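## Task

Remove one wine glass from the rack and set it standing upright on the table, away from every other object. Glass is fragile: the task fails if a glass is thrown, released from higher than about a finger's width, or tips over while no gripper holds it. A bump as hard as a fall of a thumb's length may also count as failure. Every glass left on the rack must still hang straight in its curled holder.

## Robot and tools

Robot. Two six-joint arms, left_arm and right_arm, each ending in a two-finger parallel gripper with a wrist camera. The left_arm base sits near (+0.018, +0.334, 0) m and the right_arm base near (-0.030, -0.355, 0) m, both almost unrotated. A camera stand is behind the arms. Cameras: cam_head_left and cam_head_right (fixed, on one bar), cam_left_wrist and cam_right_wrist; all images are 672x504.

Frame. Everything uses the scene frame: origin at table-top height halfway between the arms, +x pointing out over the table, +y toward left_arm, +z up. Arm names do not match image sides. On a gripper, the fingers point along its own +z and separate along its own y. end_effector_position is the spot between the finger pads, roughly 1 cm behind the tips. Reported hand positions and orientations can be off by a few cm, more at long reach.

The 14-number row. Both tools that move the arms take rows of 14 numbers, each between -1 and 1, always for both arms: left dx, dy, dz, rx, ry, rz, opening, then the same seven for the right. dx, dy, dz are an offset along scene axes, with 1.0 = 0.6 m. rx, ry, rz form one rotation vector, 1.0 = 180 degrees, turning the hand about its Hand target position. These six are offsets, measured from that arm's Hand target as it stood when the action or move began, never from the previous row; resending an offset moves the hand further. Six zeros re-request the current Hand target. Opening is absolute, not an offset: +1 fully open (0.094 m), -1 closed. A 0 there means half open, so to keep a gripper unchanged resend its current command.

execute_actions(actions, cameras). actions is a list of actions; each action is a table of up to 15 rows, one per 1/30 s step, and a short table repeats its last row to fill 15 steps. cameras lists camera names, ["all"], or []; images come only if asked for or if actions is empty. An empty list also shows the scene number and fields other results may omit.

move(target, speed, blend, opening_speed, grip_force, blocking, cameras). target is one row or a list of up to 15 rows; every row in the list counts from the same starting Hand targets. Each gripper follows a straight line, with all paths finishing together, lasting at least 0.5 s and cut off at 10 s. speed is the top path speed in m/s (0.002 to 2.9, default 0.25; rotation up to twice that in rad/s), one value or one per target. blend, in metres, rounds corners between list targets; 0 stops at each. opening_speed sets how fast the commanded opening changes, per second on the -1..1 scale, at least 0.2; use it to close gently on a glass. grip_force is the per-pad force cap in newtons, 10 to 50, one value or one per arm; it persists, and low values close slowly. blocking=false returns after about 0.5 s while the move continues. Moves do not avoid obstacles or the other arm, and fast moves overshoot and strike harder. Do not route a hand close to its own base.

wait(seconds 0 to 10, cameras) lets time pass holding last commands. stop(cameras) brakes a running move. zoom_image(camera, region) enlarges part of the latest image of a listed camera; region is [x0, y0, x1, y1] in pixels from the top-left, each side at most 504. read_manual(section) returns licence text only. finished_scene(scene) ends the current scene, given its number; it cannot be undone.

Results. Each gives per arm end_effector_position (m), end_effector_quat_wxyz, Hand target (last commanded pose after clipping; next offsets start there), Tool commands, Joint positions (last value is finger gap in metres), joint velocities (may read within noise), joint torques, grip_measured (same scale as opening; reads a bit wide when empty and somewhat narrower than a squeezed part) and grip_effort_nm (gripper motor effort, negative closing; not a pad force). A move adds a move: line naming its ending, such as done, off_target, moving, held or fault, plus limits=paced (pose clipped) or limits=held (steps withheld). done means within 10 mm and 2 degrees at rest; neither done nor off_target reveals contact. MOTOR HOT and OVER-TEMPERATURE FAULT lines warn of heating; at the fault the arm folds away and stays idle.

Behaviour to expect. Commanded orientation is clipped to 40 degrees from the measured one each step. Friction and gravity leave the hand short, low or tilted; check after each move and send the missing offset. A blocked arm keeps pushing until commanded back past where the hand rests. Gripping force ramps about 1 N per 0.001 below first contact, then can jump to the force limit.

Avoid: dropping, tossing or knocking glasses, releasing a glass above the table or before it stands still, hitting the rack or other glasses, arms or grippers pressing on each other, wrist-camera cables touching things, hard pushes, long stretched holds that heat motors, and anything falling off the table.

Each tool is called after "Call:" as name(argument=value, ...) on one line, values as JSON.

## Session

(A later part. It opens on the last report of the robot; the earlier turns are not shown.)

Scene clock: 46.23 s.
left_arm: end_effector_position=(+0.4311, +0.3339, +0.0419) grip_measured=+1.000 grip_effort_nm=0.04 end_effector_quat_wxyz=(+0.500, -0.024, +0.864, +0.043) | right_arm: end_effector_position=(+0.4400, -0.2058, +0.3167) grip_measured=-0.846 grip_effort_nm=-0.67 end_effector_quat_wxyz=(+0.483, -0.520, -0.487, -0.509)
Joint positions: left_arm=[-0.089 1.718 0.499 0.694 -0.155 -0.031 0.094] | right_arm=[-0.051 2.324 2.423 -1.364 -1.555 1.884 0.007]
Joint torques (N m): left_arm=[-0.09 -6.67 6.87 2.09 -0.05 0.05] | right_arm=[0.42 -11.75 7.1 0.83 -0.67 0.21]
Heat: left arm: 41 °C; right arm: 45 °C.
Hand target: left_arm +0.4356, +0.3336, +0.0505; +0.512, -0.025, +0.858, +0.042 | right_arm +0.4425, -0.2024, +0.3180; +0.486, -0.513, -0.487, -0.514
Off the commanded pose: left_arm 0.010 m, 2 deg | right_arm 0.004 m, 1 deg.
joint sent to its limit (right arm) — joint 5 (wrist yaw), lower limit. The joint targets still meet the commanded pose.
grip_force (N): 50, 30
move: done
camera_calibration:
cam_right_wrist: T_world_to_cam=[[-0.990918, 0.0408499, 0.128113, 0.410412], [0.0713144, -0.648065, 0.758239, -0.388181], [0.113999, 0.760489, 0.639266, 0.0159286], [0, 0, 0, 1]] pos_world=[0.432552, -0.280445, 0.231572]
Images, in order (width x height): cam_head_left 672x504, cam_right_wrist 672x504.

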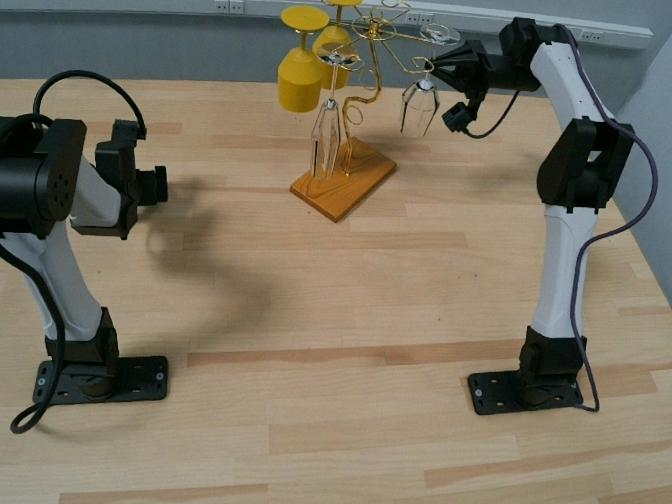

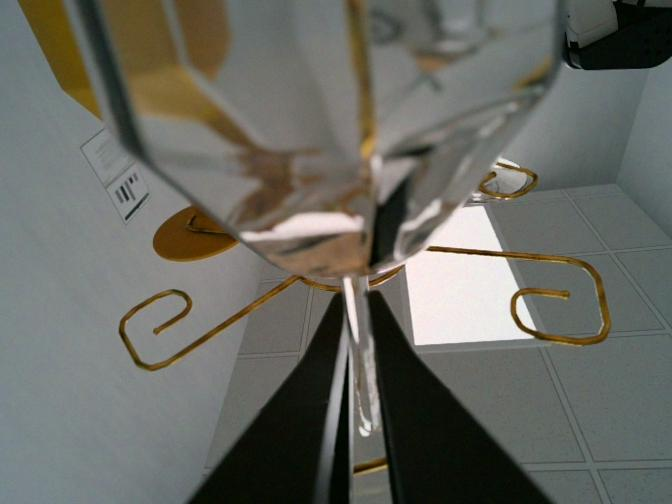

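Call:
move(target=[[0,0,0,0,0,0,1, 0,0,0,0,0,0,-0.4],[0,0,0,0,0,0,1, -0.0117,-0.1333,0,0,0,-0.0556,-0.4],[0,0,0,0,0,0,1, -0.0117,-0.1333,-0.15,0,0,-0.0556,1]], speed=[0.05,0.15,0.2], opening_speed=1.5, grip_force=[50, 50], cameras=["cam_head_left","cam_head_right","cam_right_wrist"])

Scene clock: 63.07 s.
left_arm: end_effector_position=(+0.4311, +0.3339, +0.0418) grip_measured=+1.000 grip_effort_nm=0.04 end_effector_quat_wxyz=(+0.500, -0.024, +0.865, +0.043) | right_arm: end_effector_position=(+0.4363, -0.2827, +0.2195) grip_measured=+0.999 grip_effort_nm=0.06 end_effector_quat_wxyz=(-0.446, +0.563, +0.437, +0.542)
Joint positions: left_arm=[-0.089 1.718 0.499 0.693 -0.155 -0.031 0.094] | right_arm=[-0.222 2.294 1.992 -1.367 -1.555 1.5 0.094]
Joint torques (N m): left_arm=[-0.18 -6.74 6.98 2.03 -0.06 0.07] | right_arm=[-0.27 -14.13 5.35 0.17 -0.68 0]
Heat: left arm: 42 °C; right arm: 49 °C.
Hand target: left_arm +0.4356, +0.3336, +0.0505; +0.511, -0.025, +0.858, +0.042 | right_arm +0.4355, -0.2824, +0.2279; -0.439, +0.554, +0.440, +0.554
Off the commanded pose: left_arm 0.010 m, 2 deg | right_arm 0.008 m, 2 deg.
joint sent to its limit (right arm) — joint 5 (wrist yaw), lower limit. The joint targets still meet the commanded pose.
move: done
camera_calibration:
cam_right_wrist: T_world_to_cam=[[-0.968097, 0.202073, 0.14817, 0.453641], [-0.0208456, -0.654218, 0.756018, -0.325048], [0.249707, 0.72881, 0.637559, 0.0691379], [0, 0, 0, 1]] pos_world=[0.415129, -0.35471, 0.134447]
Images, in order (width x height): cam_head_left 672x504, cam_head_right 672x504, cam_right_wrist 672x504.

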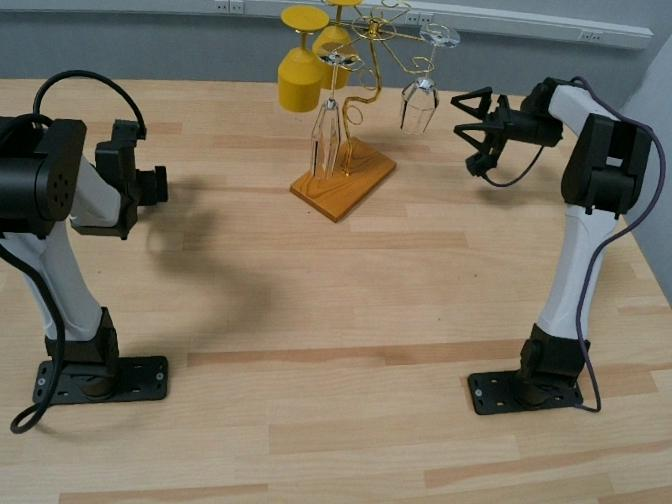

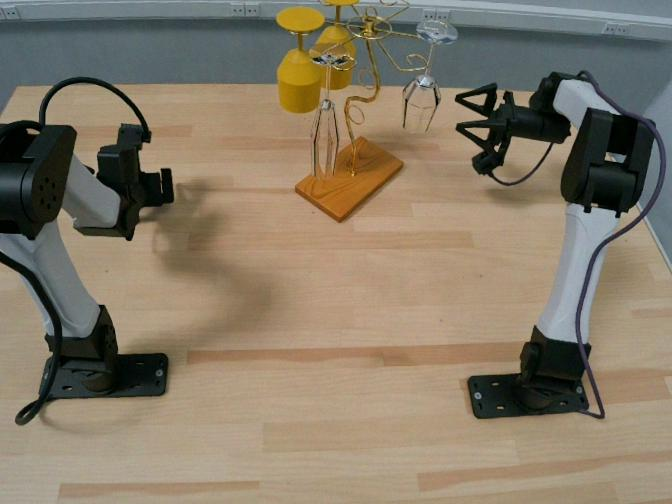

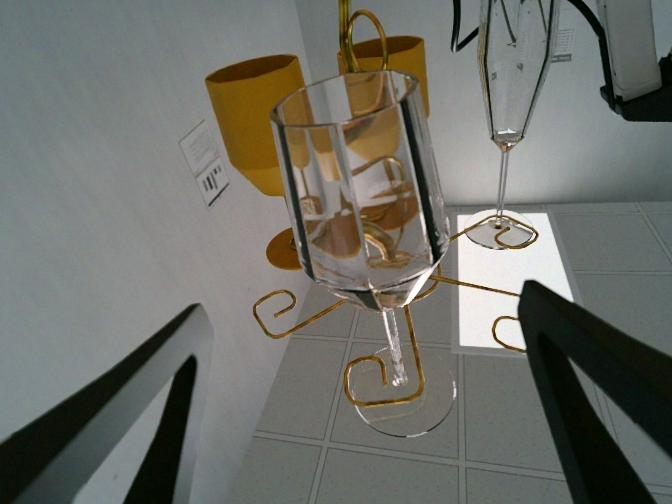

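Call:
move(target=[0,0,0,0,0,0,1, 0.0033,0.0398,0.021,0,0,0.0186,1], speed=0.1, cameras=["cam_head_left","cam_head_right","cam_right_wrist"])

Scene clock: 66.10 s.
left_arm: end_effector_position=(+0.4311, +0.3339, +0.0418) grip_measured=+1.000 grip_effort_nm=0.04 end_effector_quat_wxyz=(+0.500, -0.024, +0.865, +0.043) | right_arm: end_effector_position=(+0.4350, -0.2590, +0.2281) grip_measured=+0.999 grip_effort_nm=0.06 end_effector_quat_wxyz=(-0.460, +0.551, +0.451, +0.530)
Joint positions: left_arm=[-0.089 1.718 0.499 0.693 -0.155 -0.031 0.094] | right_arm=[-0.169 2.294 2.027 -1.367 -1.555 1.535 0.094]
Joint torques (N m): left_arm=[0.13 -6.28 6.94 2.06 -0.05 0.12] | right_arm=[-0.18 -13.31 8.05 0.2 -0.67 0.12]
Heat: left arm: 42 °C; right arm: 50 °C.
Hand target: left_arm +0.4356, +0.3336, +0.0505; +0.511, -0.025, +0.858, +0.042 | right_arm +0.4375, -0.2586, +0.2405; -0.455, +0.541, +0.456, +0.541
Off the commanded pose: left_arm 0.010 m, 2 deg | right_arm 0.013 m, 2 deg.
joint sent to its limit (right arm) — joint 5 (wrist yaw), lower limit. The joint targets still meet the commanded pose.
move: off_target (right_arm)
camera_calibration:
cam_right_wrist: T_world_to_cam=[[-0.977138, 0.151772, 0.148884, 0.436964], [0.0135254, -0.654488, 0.755951, -0.331124], [0.212175, 0.740682, 0.637473, 0.0660586], [0, 0, 0, 1]] pos_world=[0.417437, -0.331964, 0.143146]
Images, in order (width x height): cam_head_left 672x504, cam_head_right 672x504, cam_right_wrist 672x504.

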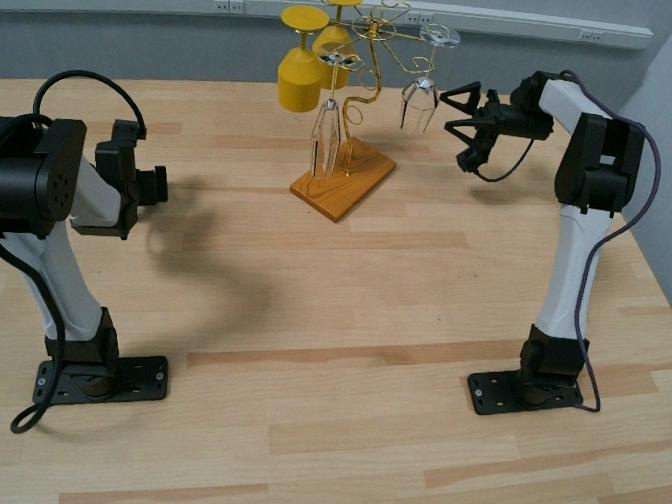

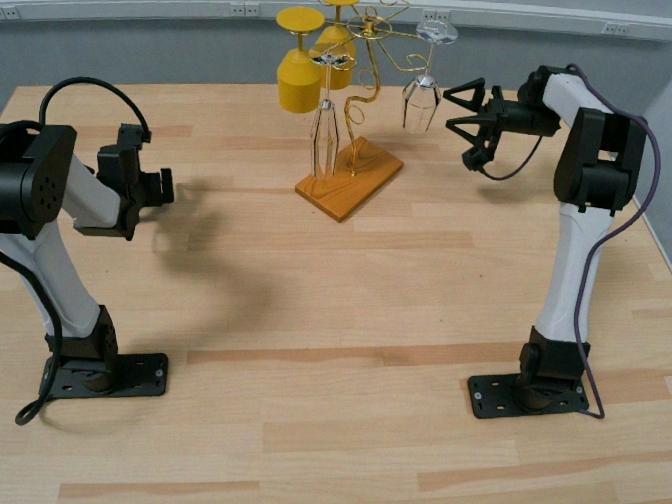

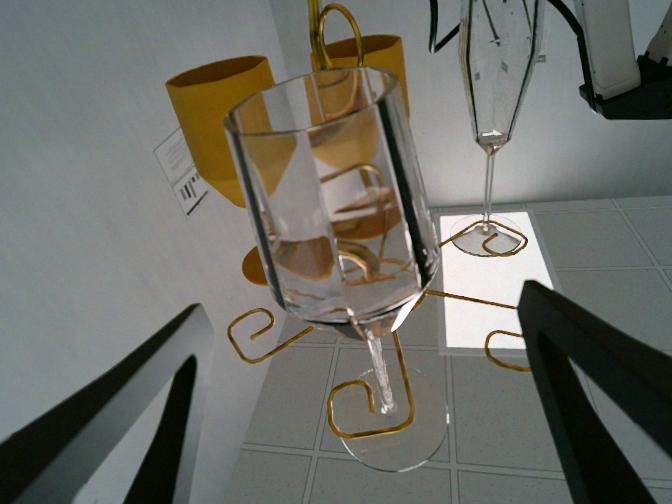

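Call:
move(target=[0,0,0,0,0,0,1, 0.0242,0.081,0,-0.0035,-0.0348,0.0344,1], speed=0.08, cameras=["cam_head_left","cam_head_right","cam_right_wrist"])

Scene clock: 69.20 s.
left_arm: end_effector_position=(+0.4311, +0.3339, +0.0418) grip_measured=+1.000 grip_effort_nm=0.04 end_effector_quat_wxyz=(+0.500, -0.024, +0.865, +0.043) | right_arm: end_effector_position=(+0.4461, -0.2118, +0.2398) grip_measured=+0.999 grip_effort_nm=0.06 end_effector_quat_wxyz=(-0.455, +0.497, +0.510, +0.534)
Joint positions: left_arm=[-0.089 1.718 0.499 0.693 -0.155 -0.031 0.094] | right_arm=[-0.063 2.362 2.19 -1.314 -1.555 1.563 0.094]
Joint torques (N m): left_arm=[0.12 -6.67 6.67 2.05 -0.02 0.04] | right_arm=[0.01 -11.37 8.31 0.55 -0.68 0.1]
Heat: left arm: 43 °C; right arm: 51 °C.
Hand target: left_arm +0.4356, +0.3336, +0.0505; +0.511, -0.025, +0.858, +0.042 | right_arm +0.4520, -0.2100, +0.2405; -0.455, +0.487, +0.512, +0.542
Off the commanded pose: left_arm 0.010 m, 2 deg | right_arm 0.006 m, 1 deg.
joint sent to its limit (right arm) — joint 5 (wrist yaw), lower limit. The joint targets still meet the commanded pose.
move: done
camera_calibration:
cam_right_wrist: T_world_to_cam=[[-0.998423, 0.0485653, 0.0281492, 0.455548], [-0.00971051, -0.64334, 0.765519, -0.298768], [0.0552872, 0.764039, 0.642797, 0.0950423], [0, 0, 0, 1]] pos_world=[0.446674, -0.286949, 0.154796]
Images, in order (width x height): cam_head_left 672x504, cam_head_right 672x504, cam_right_wrist 672x504.

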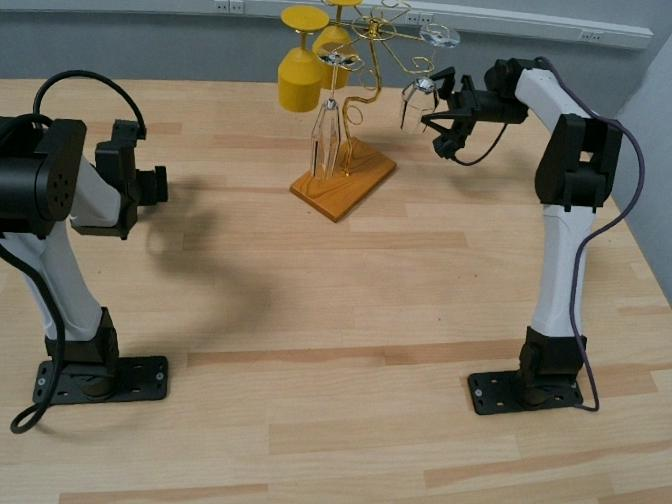

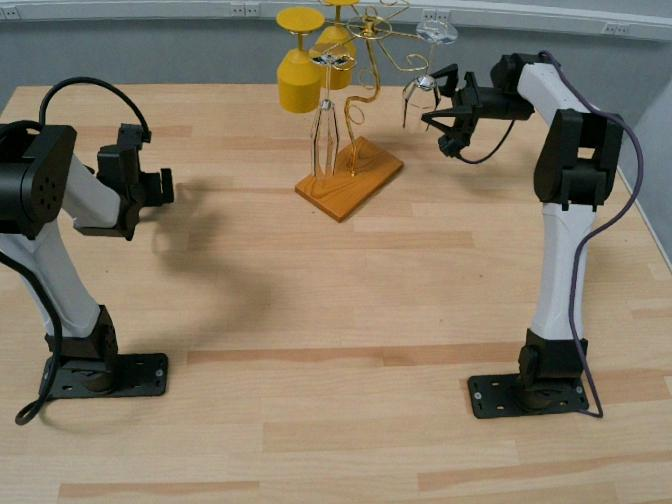

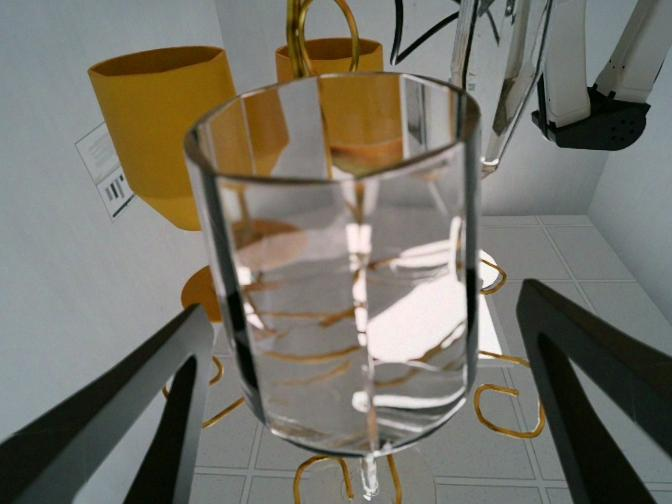

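Call:
move(target=[[0,0,0,0,0,0,1, 0.0075,0,0,0,0,0,0.6],[0,0,0,0,0,0,1, 0.0075,0,0,0,0,0,-1]], speed=0.05, opening_speed=0.4, grip_force=[50, 30], cameras=["cam_head_left","cam_head_right","cam_right_wrist"])

Scene clock: 76.07 s.
left_arm: end_effector_position=(+0.4311, +0.3339, +0.0418) grip_measured=+1.000 grip_effort_nm=0.04 end_effector_quat_wxyz=(+0.500, -0.024, +0.865, +0.043) | right_arm: end_effector_position=(+0.4517, -0.2122, +0.2398) grip_measured=+0.505 grip_effort_nm=-0.67 end_effector_quat_wxyz=(-0.454, +0.497, +0.511, +0.535)
Joint positions: left_arm=[-0.089 1.718 0.499 0.693 -0.155 -0.031 0.094] | right_arm=[-0.063 2.378 2.217 -1.287 -1.555 1.598 0.071]
Joint torques (N m): left_arm=[-0.13 -6.34 7.09 2 -0.1 0.11] | right_arm=[0.14 -11.71 7.97 0.63 -0.68 0.15]
Heat: left arm: 43 °C; right arm: 51 °C.
Hand target: left_arm +0.4356, +0.3336, +0.0505; +0.511, -0.025, +0.858, +0.042 | right_arm +0.4565, -0.2100, +0.2406; -0.455, +0.487, +0.512, +0.542
Off the commanded pose: left_arm 0.010 m, 2 deg | right_arm 0.005 m, 1 deg.
joint sent to its limit (right arm) — joint 5 (wrist yaw), lower limit. The joint targets still meet the commanded pose.
grip_force (N): 50, 30
move: done
camera_calibration:
cam_right_wrist: T_world_to_cam=[[-0.998451, 0.0490667, 0.0262409, 0.461708], [-0.011494, -0.643295, 0.765532, -0.298154], [0.0544428, 0.764044, 0.642863, 0.0954053], [0, 0, 0, 1]] pos_world=[0.452372, -0.287349, 0.154798]
Images, in order (width x height): cam_head_left 672x504, cam_head_right 672x504, cam_right_wrist 672x504.

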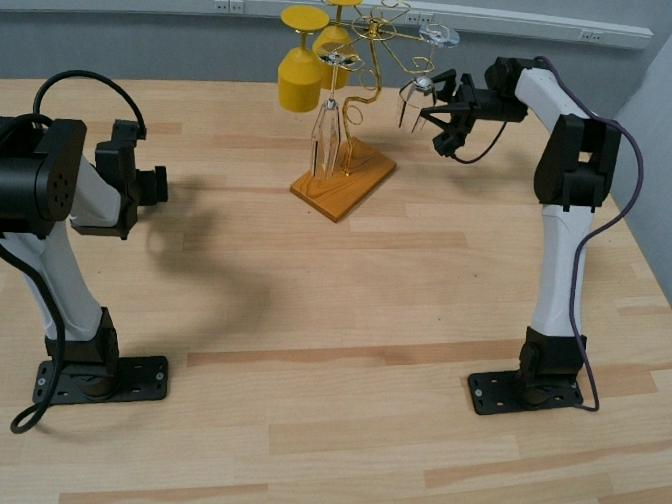

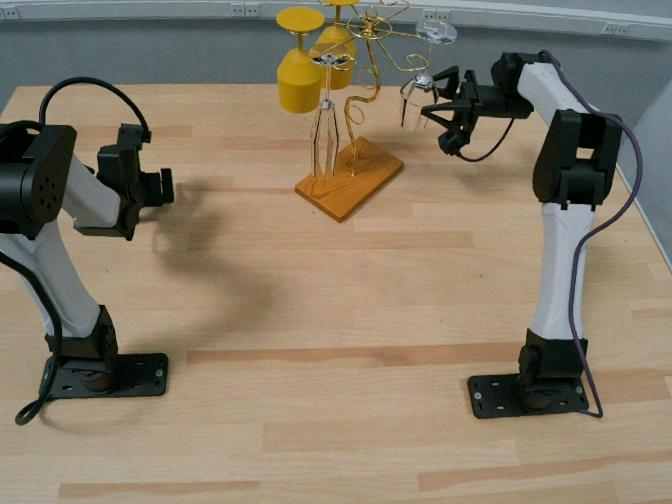

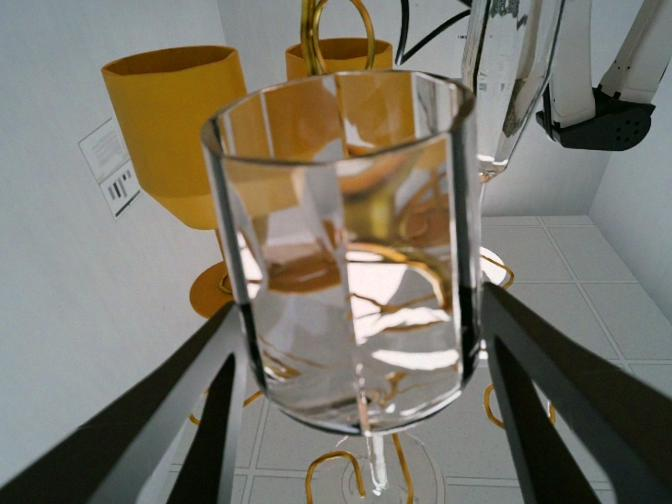

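Call:
zoom_image(camera="cam_right_wrist", region=[240, 380, 480, 504])

Call:
zoom_image(camera="cam_head_right", region=[380, 10, 520, 150])

Call:
zoom_image(camera="cam_head_left", region=[380, 10, 520, 150])

Scaled by 2.100 from the camera's 672x504 image, which has a finer 960x720 frame.

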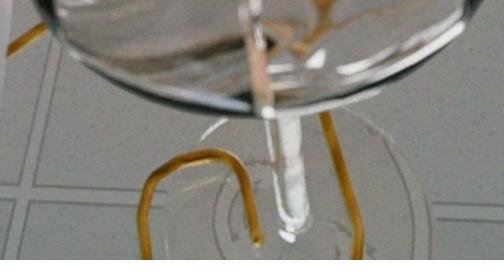

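Scaled by 3.600 from the camera's 672x504 image, which has a finer 960x720 frame.

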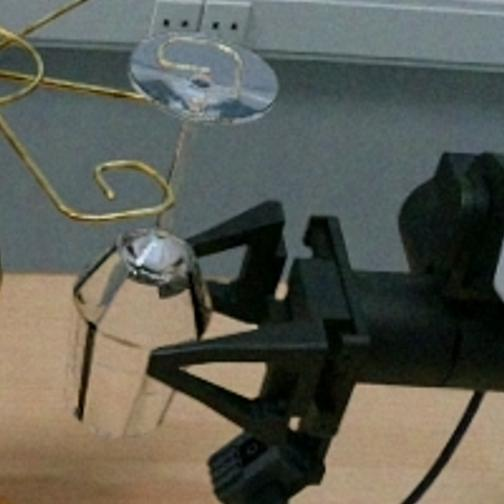

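Scaled by 3.600 from the camera's 672x504 image, which has a finer 960x720 frame.

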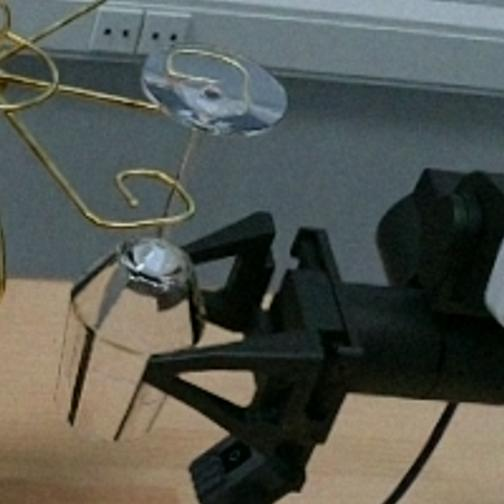

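Call:
move(target=[[0,0,0,0,0,0,1, 0,-0.02,0,0,0,0,-1],[0,0,0,0,0,0,1, 0,-0.02,0,0,0,0,1]], speed=0.04, opening_speed=0.5, grip_force=[50, 30], cameras=["cam_head_left","cam_head_right","cam_right_wrist"])

Scene clock: 82.43 s.
left_arm: end_effector_position=(+0.4311, +0.3339, +0.0418) grip_measured=+1.000 grip_effort_nm=0.04 end_effector_quat_wxyz=(+0.500, -0.024, +0.865, +0.043) | right_arm: end_effector_position=(+0.4535, -0.2183, +0.2398) grip_measured=+0.999 grip_effort_nm=0.06 end_effector_quat_wxyz=(-0.449, +0.498, +0.510, +0.539)
Joint positions: left_arm=[-0.089 1.718 0.499 0.693 -0.155 -0.031 0.094] | right_arm=[-0.076 2.378 2.217 -1.287 -1.555 1.59 0.094]
Joint torques (N m): left_arm=[-0.02 -6.57 6.89 2.07 -0.02 0.12] | right_arm=[-0.91 -12.55 6.87 0.41 -0.69 -0.02]
Heat: left arm: 43 °C; right arm: 52 °C.
Hand target: left_arm +0.4356, +0.3336, +0.0505; +0.511, -0.025, +0.858, +0.042 | right_arm +0.4565, -0.2219, +0.2406; -0.455, +0.487, +0.512, +0.542
Off the commanded pose: left_arm 0.010 m, 2 deg | right_arm 0.005 m, 1 deg.
joint sent to its limit (right arm) — joint 5 (wrist yaw), lower limit. The joint targets still meet the commanded pose.
grip_force (N): 50, 30
move: done
camera_calibration:
cam_right_wrist: T_world_to_cam=[[-0.997935, 0.0615826, 0.0182843, 0.468146], [-0.025622, -0.64257, 0.765798, -0.295493], [0.0589087, 0.763748, 0.642821, 0.0978821], [0, 0, 0, 1]] pos_world=[0.453842, -0.293462, 0.154808]
Images, in order (width x height): cam_head_left 672x504, cam_head_right 672x504, cam_right_wrist 672x504.

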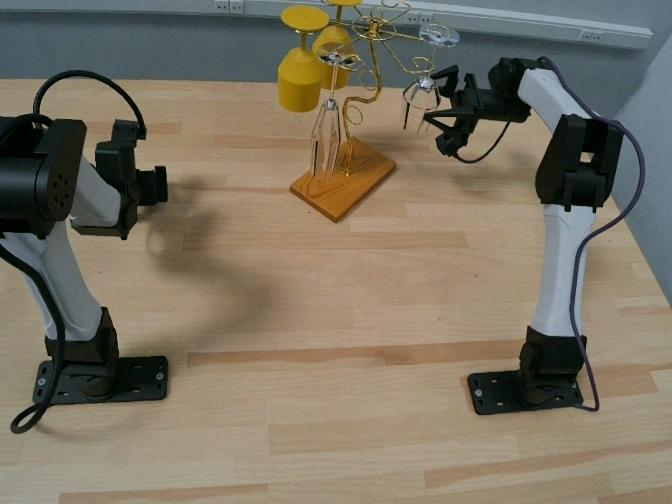

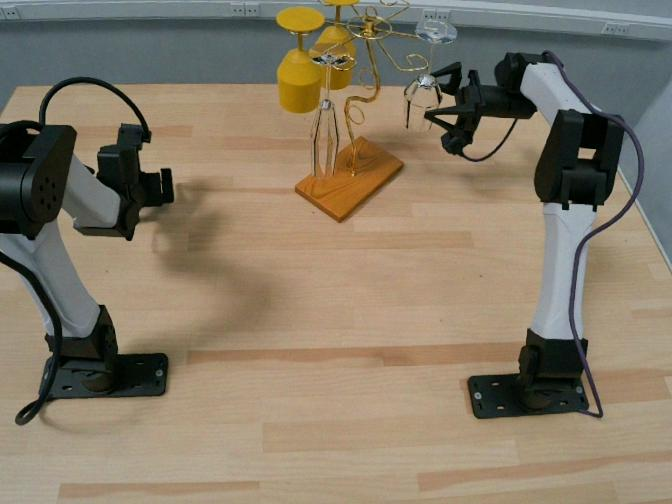

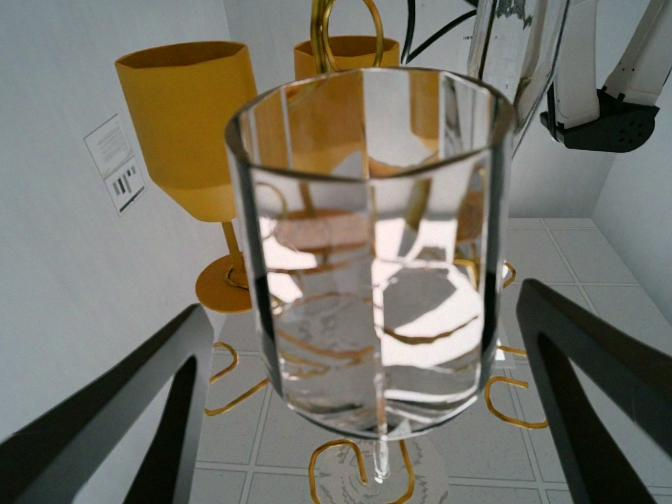

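Call:
move(target=[0,0,0,0,0,0,1, -0.0108,0.0415,0,0,0,0.0078,1], speed=0.06, grip_force=[50, 50], cameras=["cam_head_left","cam_head_right","cam_right_wrist"])

Scene clock: 89.13 s.
left_arm: end_effector_position=(+0.4311, +0.3339, +0.0418) grip_measured=+1.000 grip_effort_nm=0.04 end_effector_quat_wxyz=(+0.500, -0.024, +0.865, +0.043) | right_arm: end_effector_position=(+0.4471, -0.1976, +0.2398) grip_measured=+0.999 grip_effort_nm=0.06 end_effector_quat_wxyz=(+0.460, -0.487, -0.520, -0.530)
Joint positions: left_arm=[-0.089 1.718 0.499 0.693 -0.155 -0.031 0.094] | right_arm=[-0.033 2.378 2.217 -1.287 -1.555 1.59 0.094]
Joint torques (N m): left_arm=[0.17 -6.69 6.79 2.05 -0.05 0.12] | right_arm=[-0.23 -12.57 6.79 0.55 -0.71 0.12]
Heat: left arm: 44 °C; right arm: 53 °C.
Hand target: left_arm +0.4356, +0.3336, +0.0505; +0.511, -0.025, +0.858, +0.042 | right_arm +0.4501, -0.1971, +0.2406; +0.462, -0.481, -0.518, -0.536
Off the commanded pose: left_arm 0.010 m, 2 deg | right_arm 0.003 m, 1 deg.
joint sent to its limit (right arm) — joint 5 (wrist yaw), lower limit. The joint targets still meet the commanded pose.
move: done
camera_calibration:
cam_right_wrist: T_world_to_cam=[[-0.999661, 0.0185484, 0.0182482, 0.452806], [0.00204626, -0.643101, 0.765778, -0.294855], [0.0259394, 0.765557, 0.642846, 0.09757], [0, 0, 0, 1]] pos_world=[0.450725, -0.272716, 0.154808]
Images, in order (width x height): cam_head_left 672x504, cam_head_right 672x504, cam_right_wrist 672x504.

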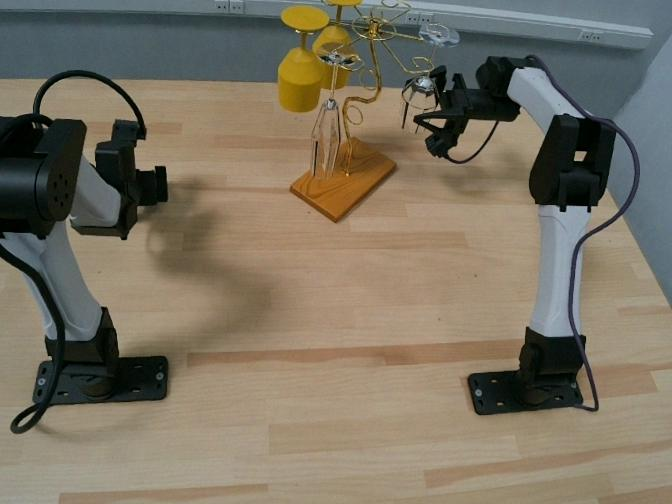

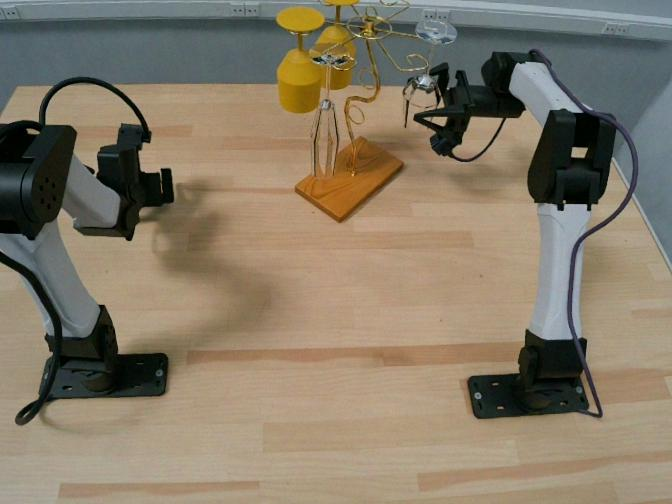

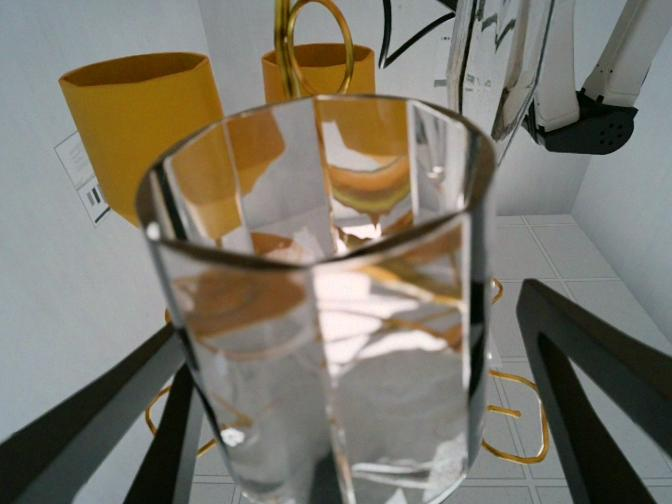

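Call:
zoom_image(camera="cam_head_right", region=[380, 10, 520, 150])

Call:
zoom_image(camera="cam_head_left", region=[380, 10, 520, 150])

Scaled by 3.600 from the camera's 672x504 image, which has a finer 960x720 frame.

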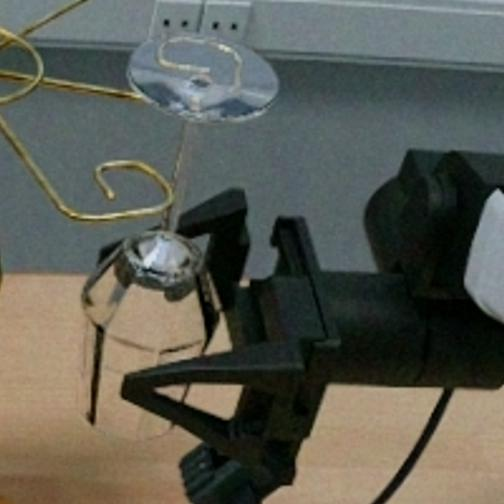

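Scaled by 3.600 from the camera's 672x504 image, which has a finer 960x720 frame.

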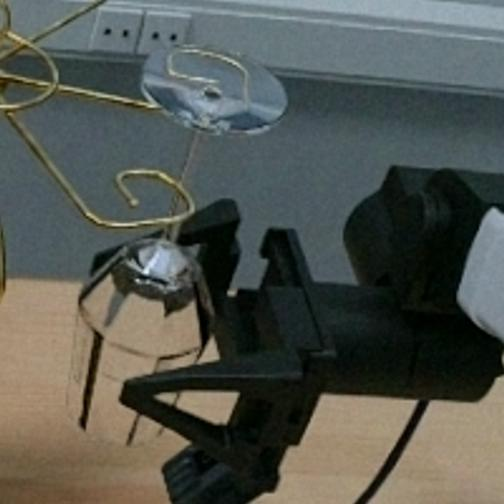

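Call:
move(target=[0,0,0,0,0,0,1, 0.0125,-0.001,0,0,0,0.002,1], speed=0.05, cameras=["cam_head_right","cam_right_wrist"])

Scene clock: 91.63 s.
left_arm: end_effector_position=(+0.4311, +0.3339, +0.0418) grip_measured=+1.000 grip_effort_nm=0.04 end_effector_quat_wxyz=(+0.500, -0.024, +0.865, +0.043) | right_arm: end_effector_position=(+0.4513, -0.1977, +0.2396) grip_measured=+0.999 grip_effort_nm=0.06 end_effector_quat_wxyz=(+0.463, -0.490, -0.517, -0.527)
Joint positions: left_arm=[-0.089 1.718 0.499 0.693 -0.155 -0.031 0.094] | right_arm=[-0.033 2.395 2.246 -1.281 -1.555 1.619 0.094]
Joint torques (N m): left_arm=[-0.05 -6.61 6.83 2.05 -0.06 -0.02] | right_arm=[-0.23 -11.6 8.53 0.65 -0.67 0.11]
Heat: left arm: 44 °C; right arm: 53 °C.
Hand target: left_arm +0.4356, +0.3336, +0.0505; +0.511, -0.025, +0.858, +0.042 | right_arm +0.4576, -0.1977, +0.2404; +0.463, -0.480, -0.519, -0.535
Off the commanded pose: left_arm 0.010 m, 2 deg | right_arm 0.006 m, 1 deg.
joint sent to its limit (right arm) — joint 5 (wrist yaw), lower limit. The joint targets still meet the commanded pose.
move: done
camera_calibration:
cam_right_wrist: T_world_to_cam=[[-0.999401, 0.0189579, 0.0289478, 0.454457], [0.00996385, -0.643472, 0.765405, -0.298401], [0.0331376, 0.765235, 0.642898, 0.0943343], [0, 0, 0, 1]] pos_world=[0.454032, -0.272816, 0.154595]
Images, in order (width x height): cam_head_right 672x504, cam_right_wrist 672x504.

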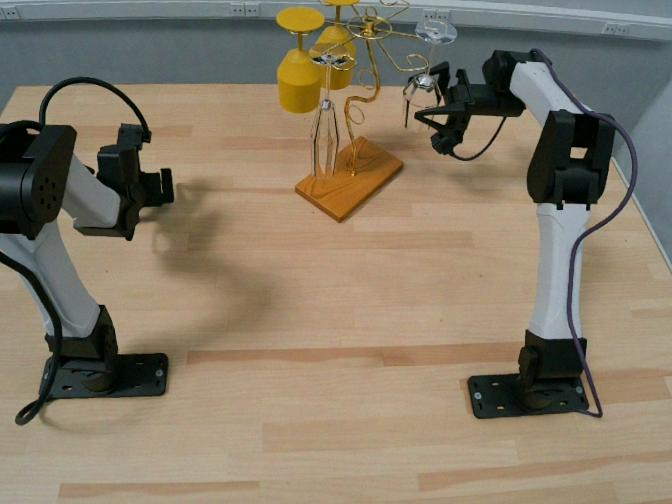

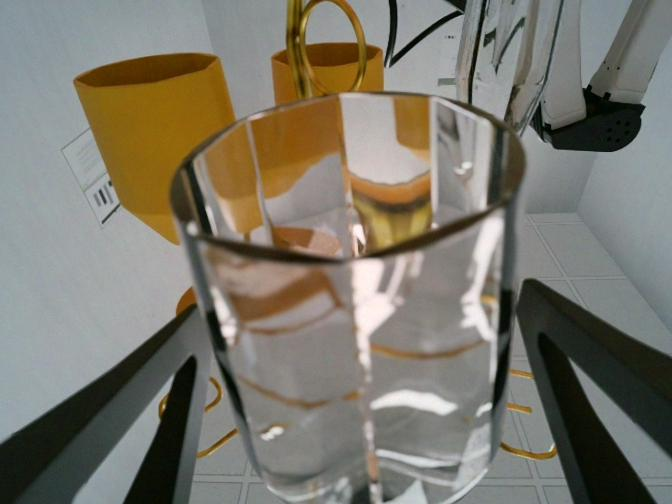

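Call:
move(target=[0,0,0,0,0,0,1, 0,0,0,0,0,0,-1], speed=0.05, opening_speed=0.4, grip_force=[50, 30], cameras=["cam_head_left","cam_head_right","cam_right_wrist"])

Scene clock: 97.17 s.
left_arm: end_effector_position=(+0.4311, +0.3339, +0.0418) grip_measured=+1.000 grip_effort_nm=0.04 end_effector_quat_wxyz=(+0.500, -0.024, +0.865, +0.043) | right_arm: end_effector_position=(+0.4517, -0.1977, +0.2397) grip_measured=+0.524 grip_effort_nm=-0.68 end_effector_quat_wxyz=(+0.463, -0.490, -0.517, -0.527)
Joint positions: left_arm=[-0.089 1.718 0.499 0.693 -0.155 -0.031 0.094] | right_arm=[-0.033 2.395 2.246 -1.277 -1.555 1.624 0.072]
Joint torques (N m): left_arm=[0.13 -6.64 6.68 2.08 -0.06 0.1] | right_arm=[-0.24 -11.7 8.27 0.67 -0.67 0.14]
Heat: left arm: 44 °C; right arm: 53 °C.
Hand target: left_arm +0.4356, +0.3336, +0.0505; +0.511, -0.025, +0.858, +0.042 | right_arm +0.4576, -0.1977, +0.2404; +0.463, -0.480, -0.519, -0.535
Off the commanded pose: left_arm 0.010 m, 2 deg | right_arm 0.006 m, 1 deg.
joint sent to its limit (right arm) — joint 5 (wrist yaw), lower limit. The joint targets still meet the commanded pose.
grip_force (N): 50, 30
move: done
camera_calibration:
cam_right_wrist: T_world_to_cam=[[-0.999379, 0.0190352, 0.0296563, 0.454656], [0.0104585, -0.643432, 0.765432, -0.298698], [0.033652, 0.765266, 0.642834, 0.0940454], [0, 0, 0, 1]] pos_world=[0.454333, -0.272816, 0.154694]
Images, in order (width x height): cam_head_left 672x504, cam_head_right 672x504, cam_right_wrist 672x504.

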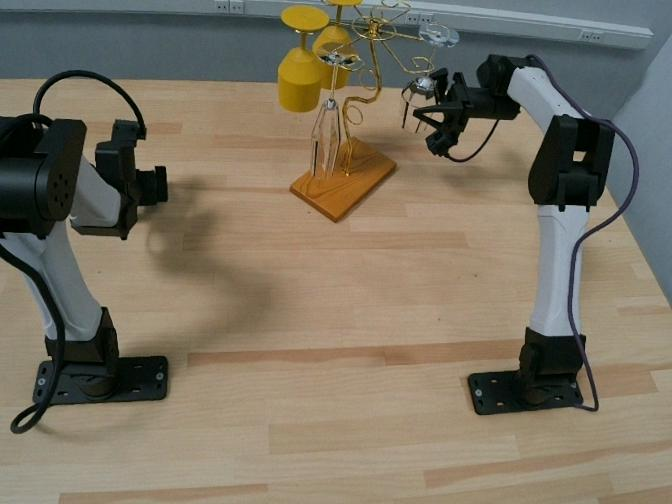

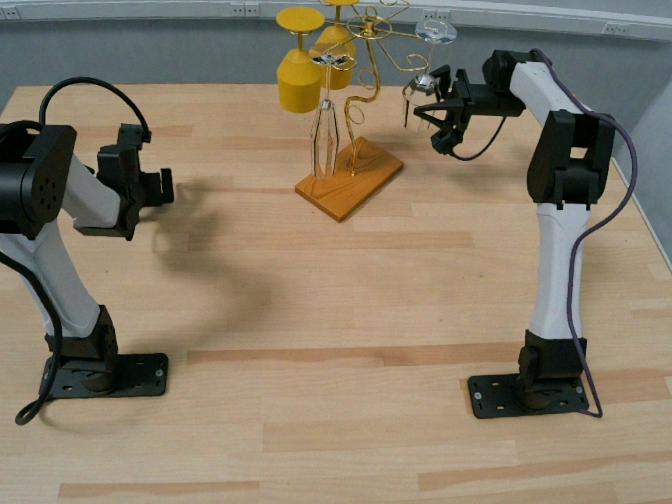

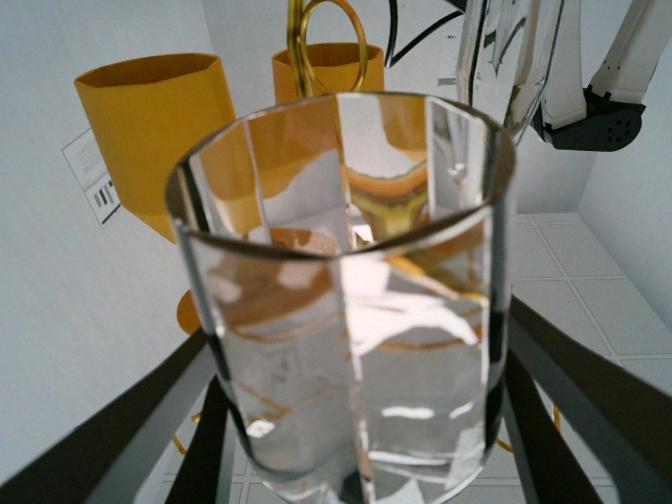

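Call:
move(target=[0,0,0,0,0,0,1, -0.005,0,0.0195,0,0,0,-1], speed=0.04, cameras=["cam_head_left","cam_head_right","cam_right_wrist"])

Scene clock: 98.23 s.
left_arm: end_effector_position=(+0.4311, +0.3339, +0.0418) grip_measured=+1.000 grip_effort_nm=0.04 end_effector_quat_wxyz=(+0.500, -0.024, +0.865, +0.043) | right_arm: end_effector_position=(+0.4517, -0.1977, +0.2397) grip_measured=+0.524 grip_effort_nm=-0.67 end_effector_quat_wxyz=(+0.465, -0.492, -0.516, -0.525)
Joint positions: left_arm=[-0.089 1.718 0.499 0.693 -0.155 -0.031 0.094] | right_arm=[-0.033 2.395 2.246 -1.277 -1.555 1.631 0.072]
Joint torques (N m): left_arm=[0.05 -6.72 6.86 2 -0.05 0.14] | right_arm=[-0.36 -13.74 8.73 0.52 -0.67 0.25]
Heat: left arm: 44 °C; right arm: 53 °C.
Hand target: left_arm +0.4356, +0.3336, +0.0505; +0.511, -0.025, +0.858, +0.042 | right_arm +0.4546, -0.1977, +0.2521; +0.463, -0.479, -0.519, -0.535
Off the commanded pose: left_arm 0.010 m, 2 deg | right_arm 0.013 m, 2 deg.
joint sent to its limit (right arm) — joint 5 (wrist yaw), lower limit. The joint targets still meet the commanded pose.
grip_force (N): 50, 30
move: off_target (right_arm)
camera_calibration:
cam_right_wrist: T_world_to_cam=[[-0.999136, 0.0191289, 0.0369024, 0.452759], [0.0159353, -0.643693, 0.765118, -0.301115], [0.0383897, 0.765044, 0.642832, 0.0919295], [0, 0, 0, 1]] pos_world=[0.453637, -0.272817, 0.154585]
Images, in order (width x height): cam_head_left 672x504, cam_head_right 672x504, cam_right_wrist 672x504.

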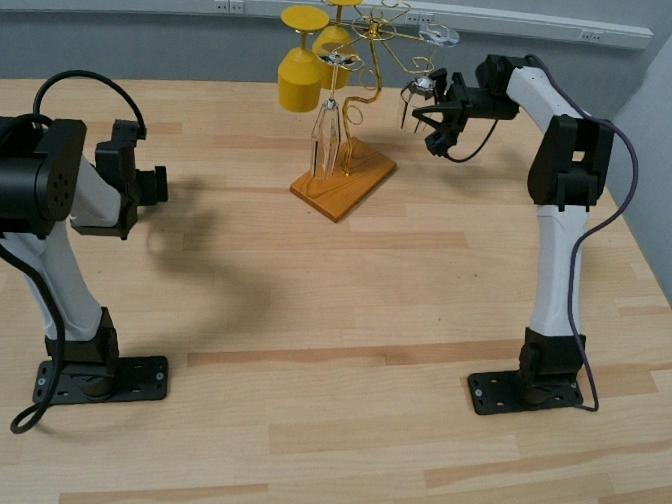

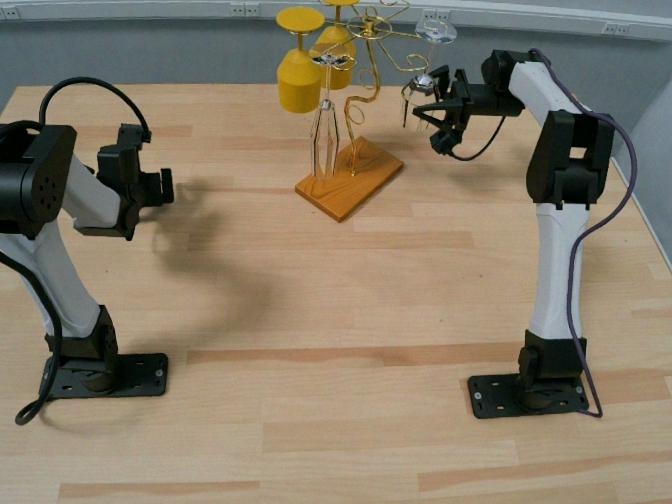

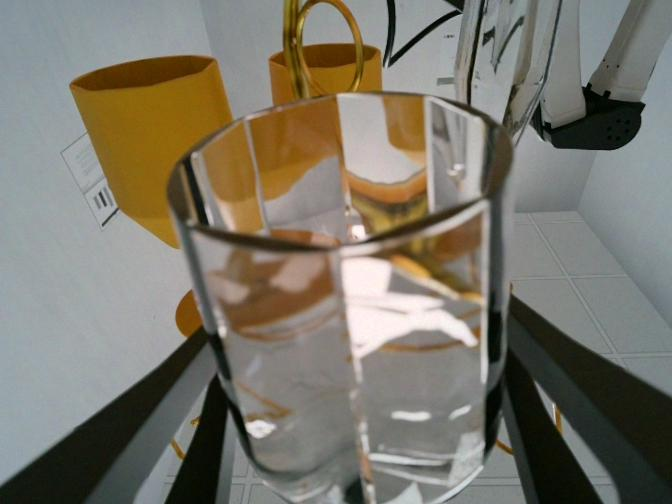

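Call:
move(target=[0,0,0,0,0,0,1, 0,0,0.0167,0,0,0,-1], speed=0.04, cameras=["cam_head_left","cam_head_right","cam_right_wrist"])

Scene clock: 106.17 s.
left_arm: end_effector_position=(+0.4311, +0.3339, +0.0418) grip_measured=+1.000 grip_effort_nm=0.04 end_effector_quat_wxyz=(+0.500, -0.024, +0.865, +0.043) | right_arm: end_effector_position=(+0.4528, -0.1978, +0.2456) grip_measured=+0.524 grip_effort_nm=-0.67 end_effector_quat_wxyz=(+0.470, -0.497, -0.511, -0.521)
Joint positions: left_arm=[-0.089 1.718 0.499 0.693 -0.155 -0.031 0.094] | right_arm=[-0.033 2.395 2.268 -1.277 -1.555 1.671 0.072]
Joint torques (N m): left_arm=[0.06 -6.67 6.86 2.04 -0.01 0.08] | right_arm=[-0.18 -14.58 8.81 0.57 -0.67 0.14]
Heat: left arm: 44 °C; right arm: 55 °C.
Hand target: left_arm +0.4356, +0.3336, +0.0505; +0.511, -0.025, +0.858, +0.042 | right_arm +0.4546, -0.1977, +0.2622; +0.463, -0.480, -0.519, -0.535
Off the commanded pose: left_arm 0.010 m, 2 deg | right_arm 0.017 m, 3 deg.
joint sent to its limit (right arm) — joint 5 (wrist yaw), lower limit. The joint targets still meet the commanded pose.
grip_force (N): 50, 30
move: off_target (right_arm)
camera_calibration:
cam_right_wrist: T_world_to_cam=[[-0.998305, 0.019686, 0.0547686, 0.44906], [0.0292224, -0.644275, 0.764236, -0.311582], [0.0503308, 0.764541, 0.642607, 0.0825767], [0, 0, 0, 1]] pos_world=[0.453248, -0.272718, 0.160464]
Images, in order (width x height): cam_head_left 672x504, cam_head_right 672x504, cam_right_wrist 672x504.

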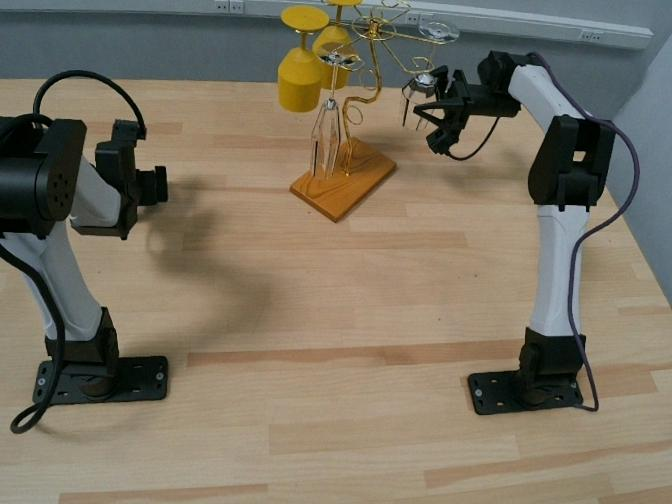

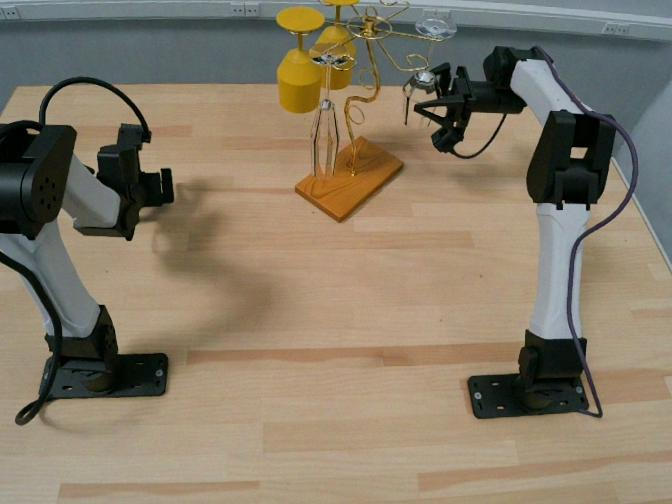

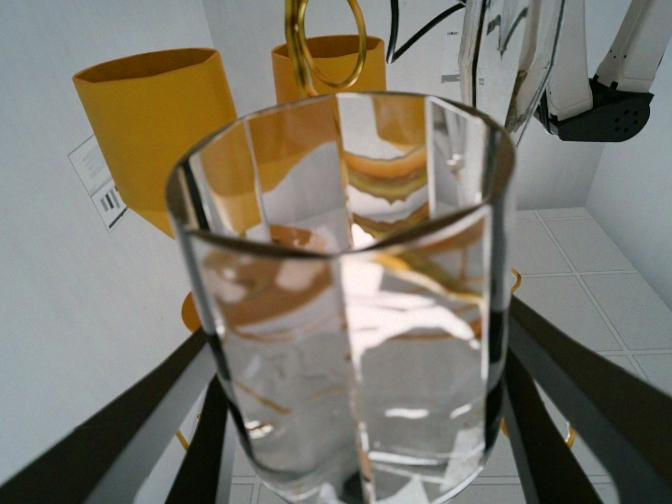

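Call:
zoom_image(camera="cam_head_left", region=[380, 5, 490, 115])

Call:
zoom_image(camera="cam_head_right", region=[380, 5, 490, 115])

Scaled by 4.582 from the camera's 672x504 image, which has a finer 960x720 frame.

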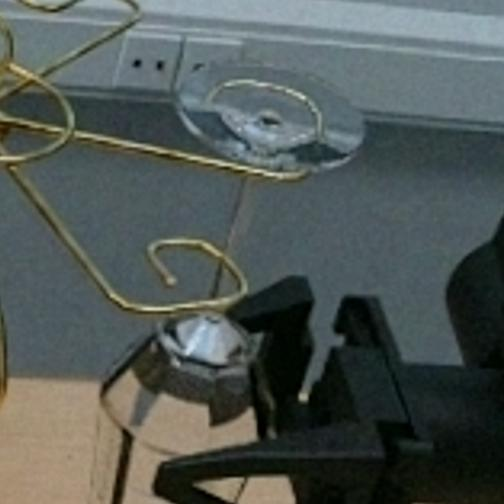

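Scaled by 4.582 from the camera's 672x504 image, which has a finer 960x720 frame.

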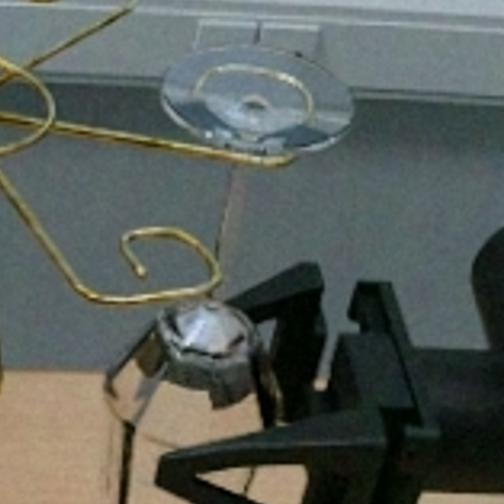

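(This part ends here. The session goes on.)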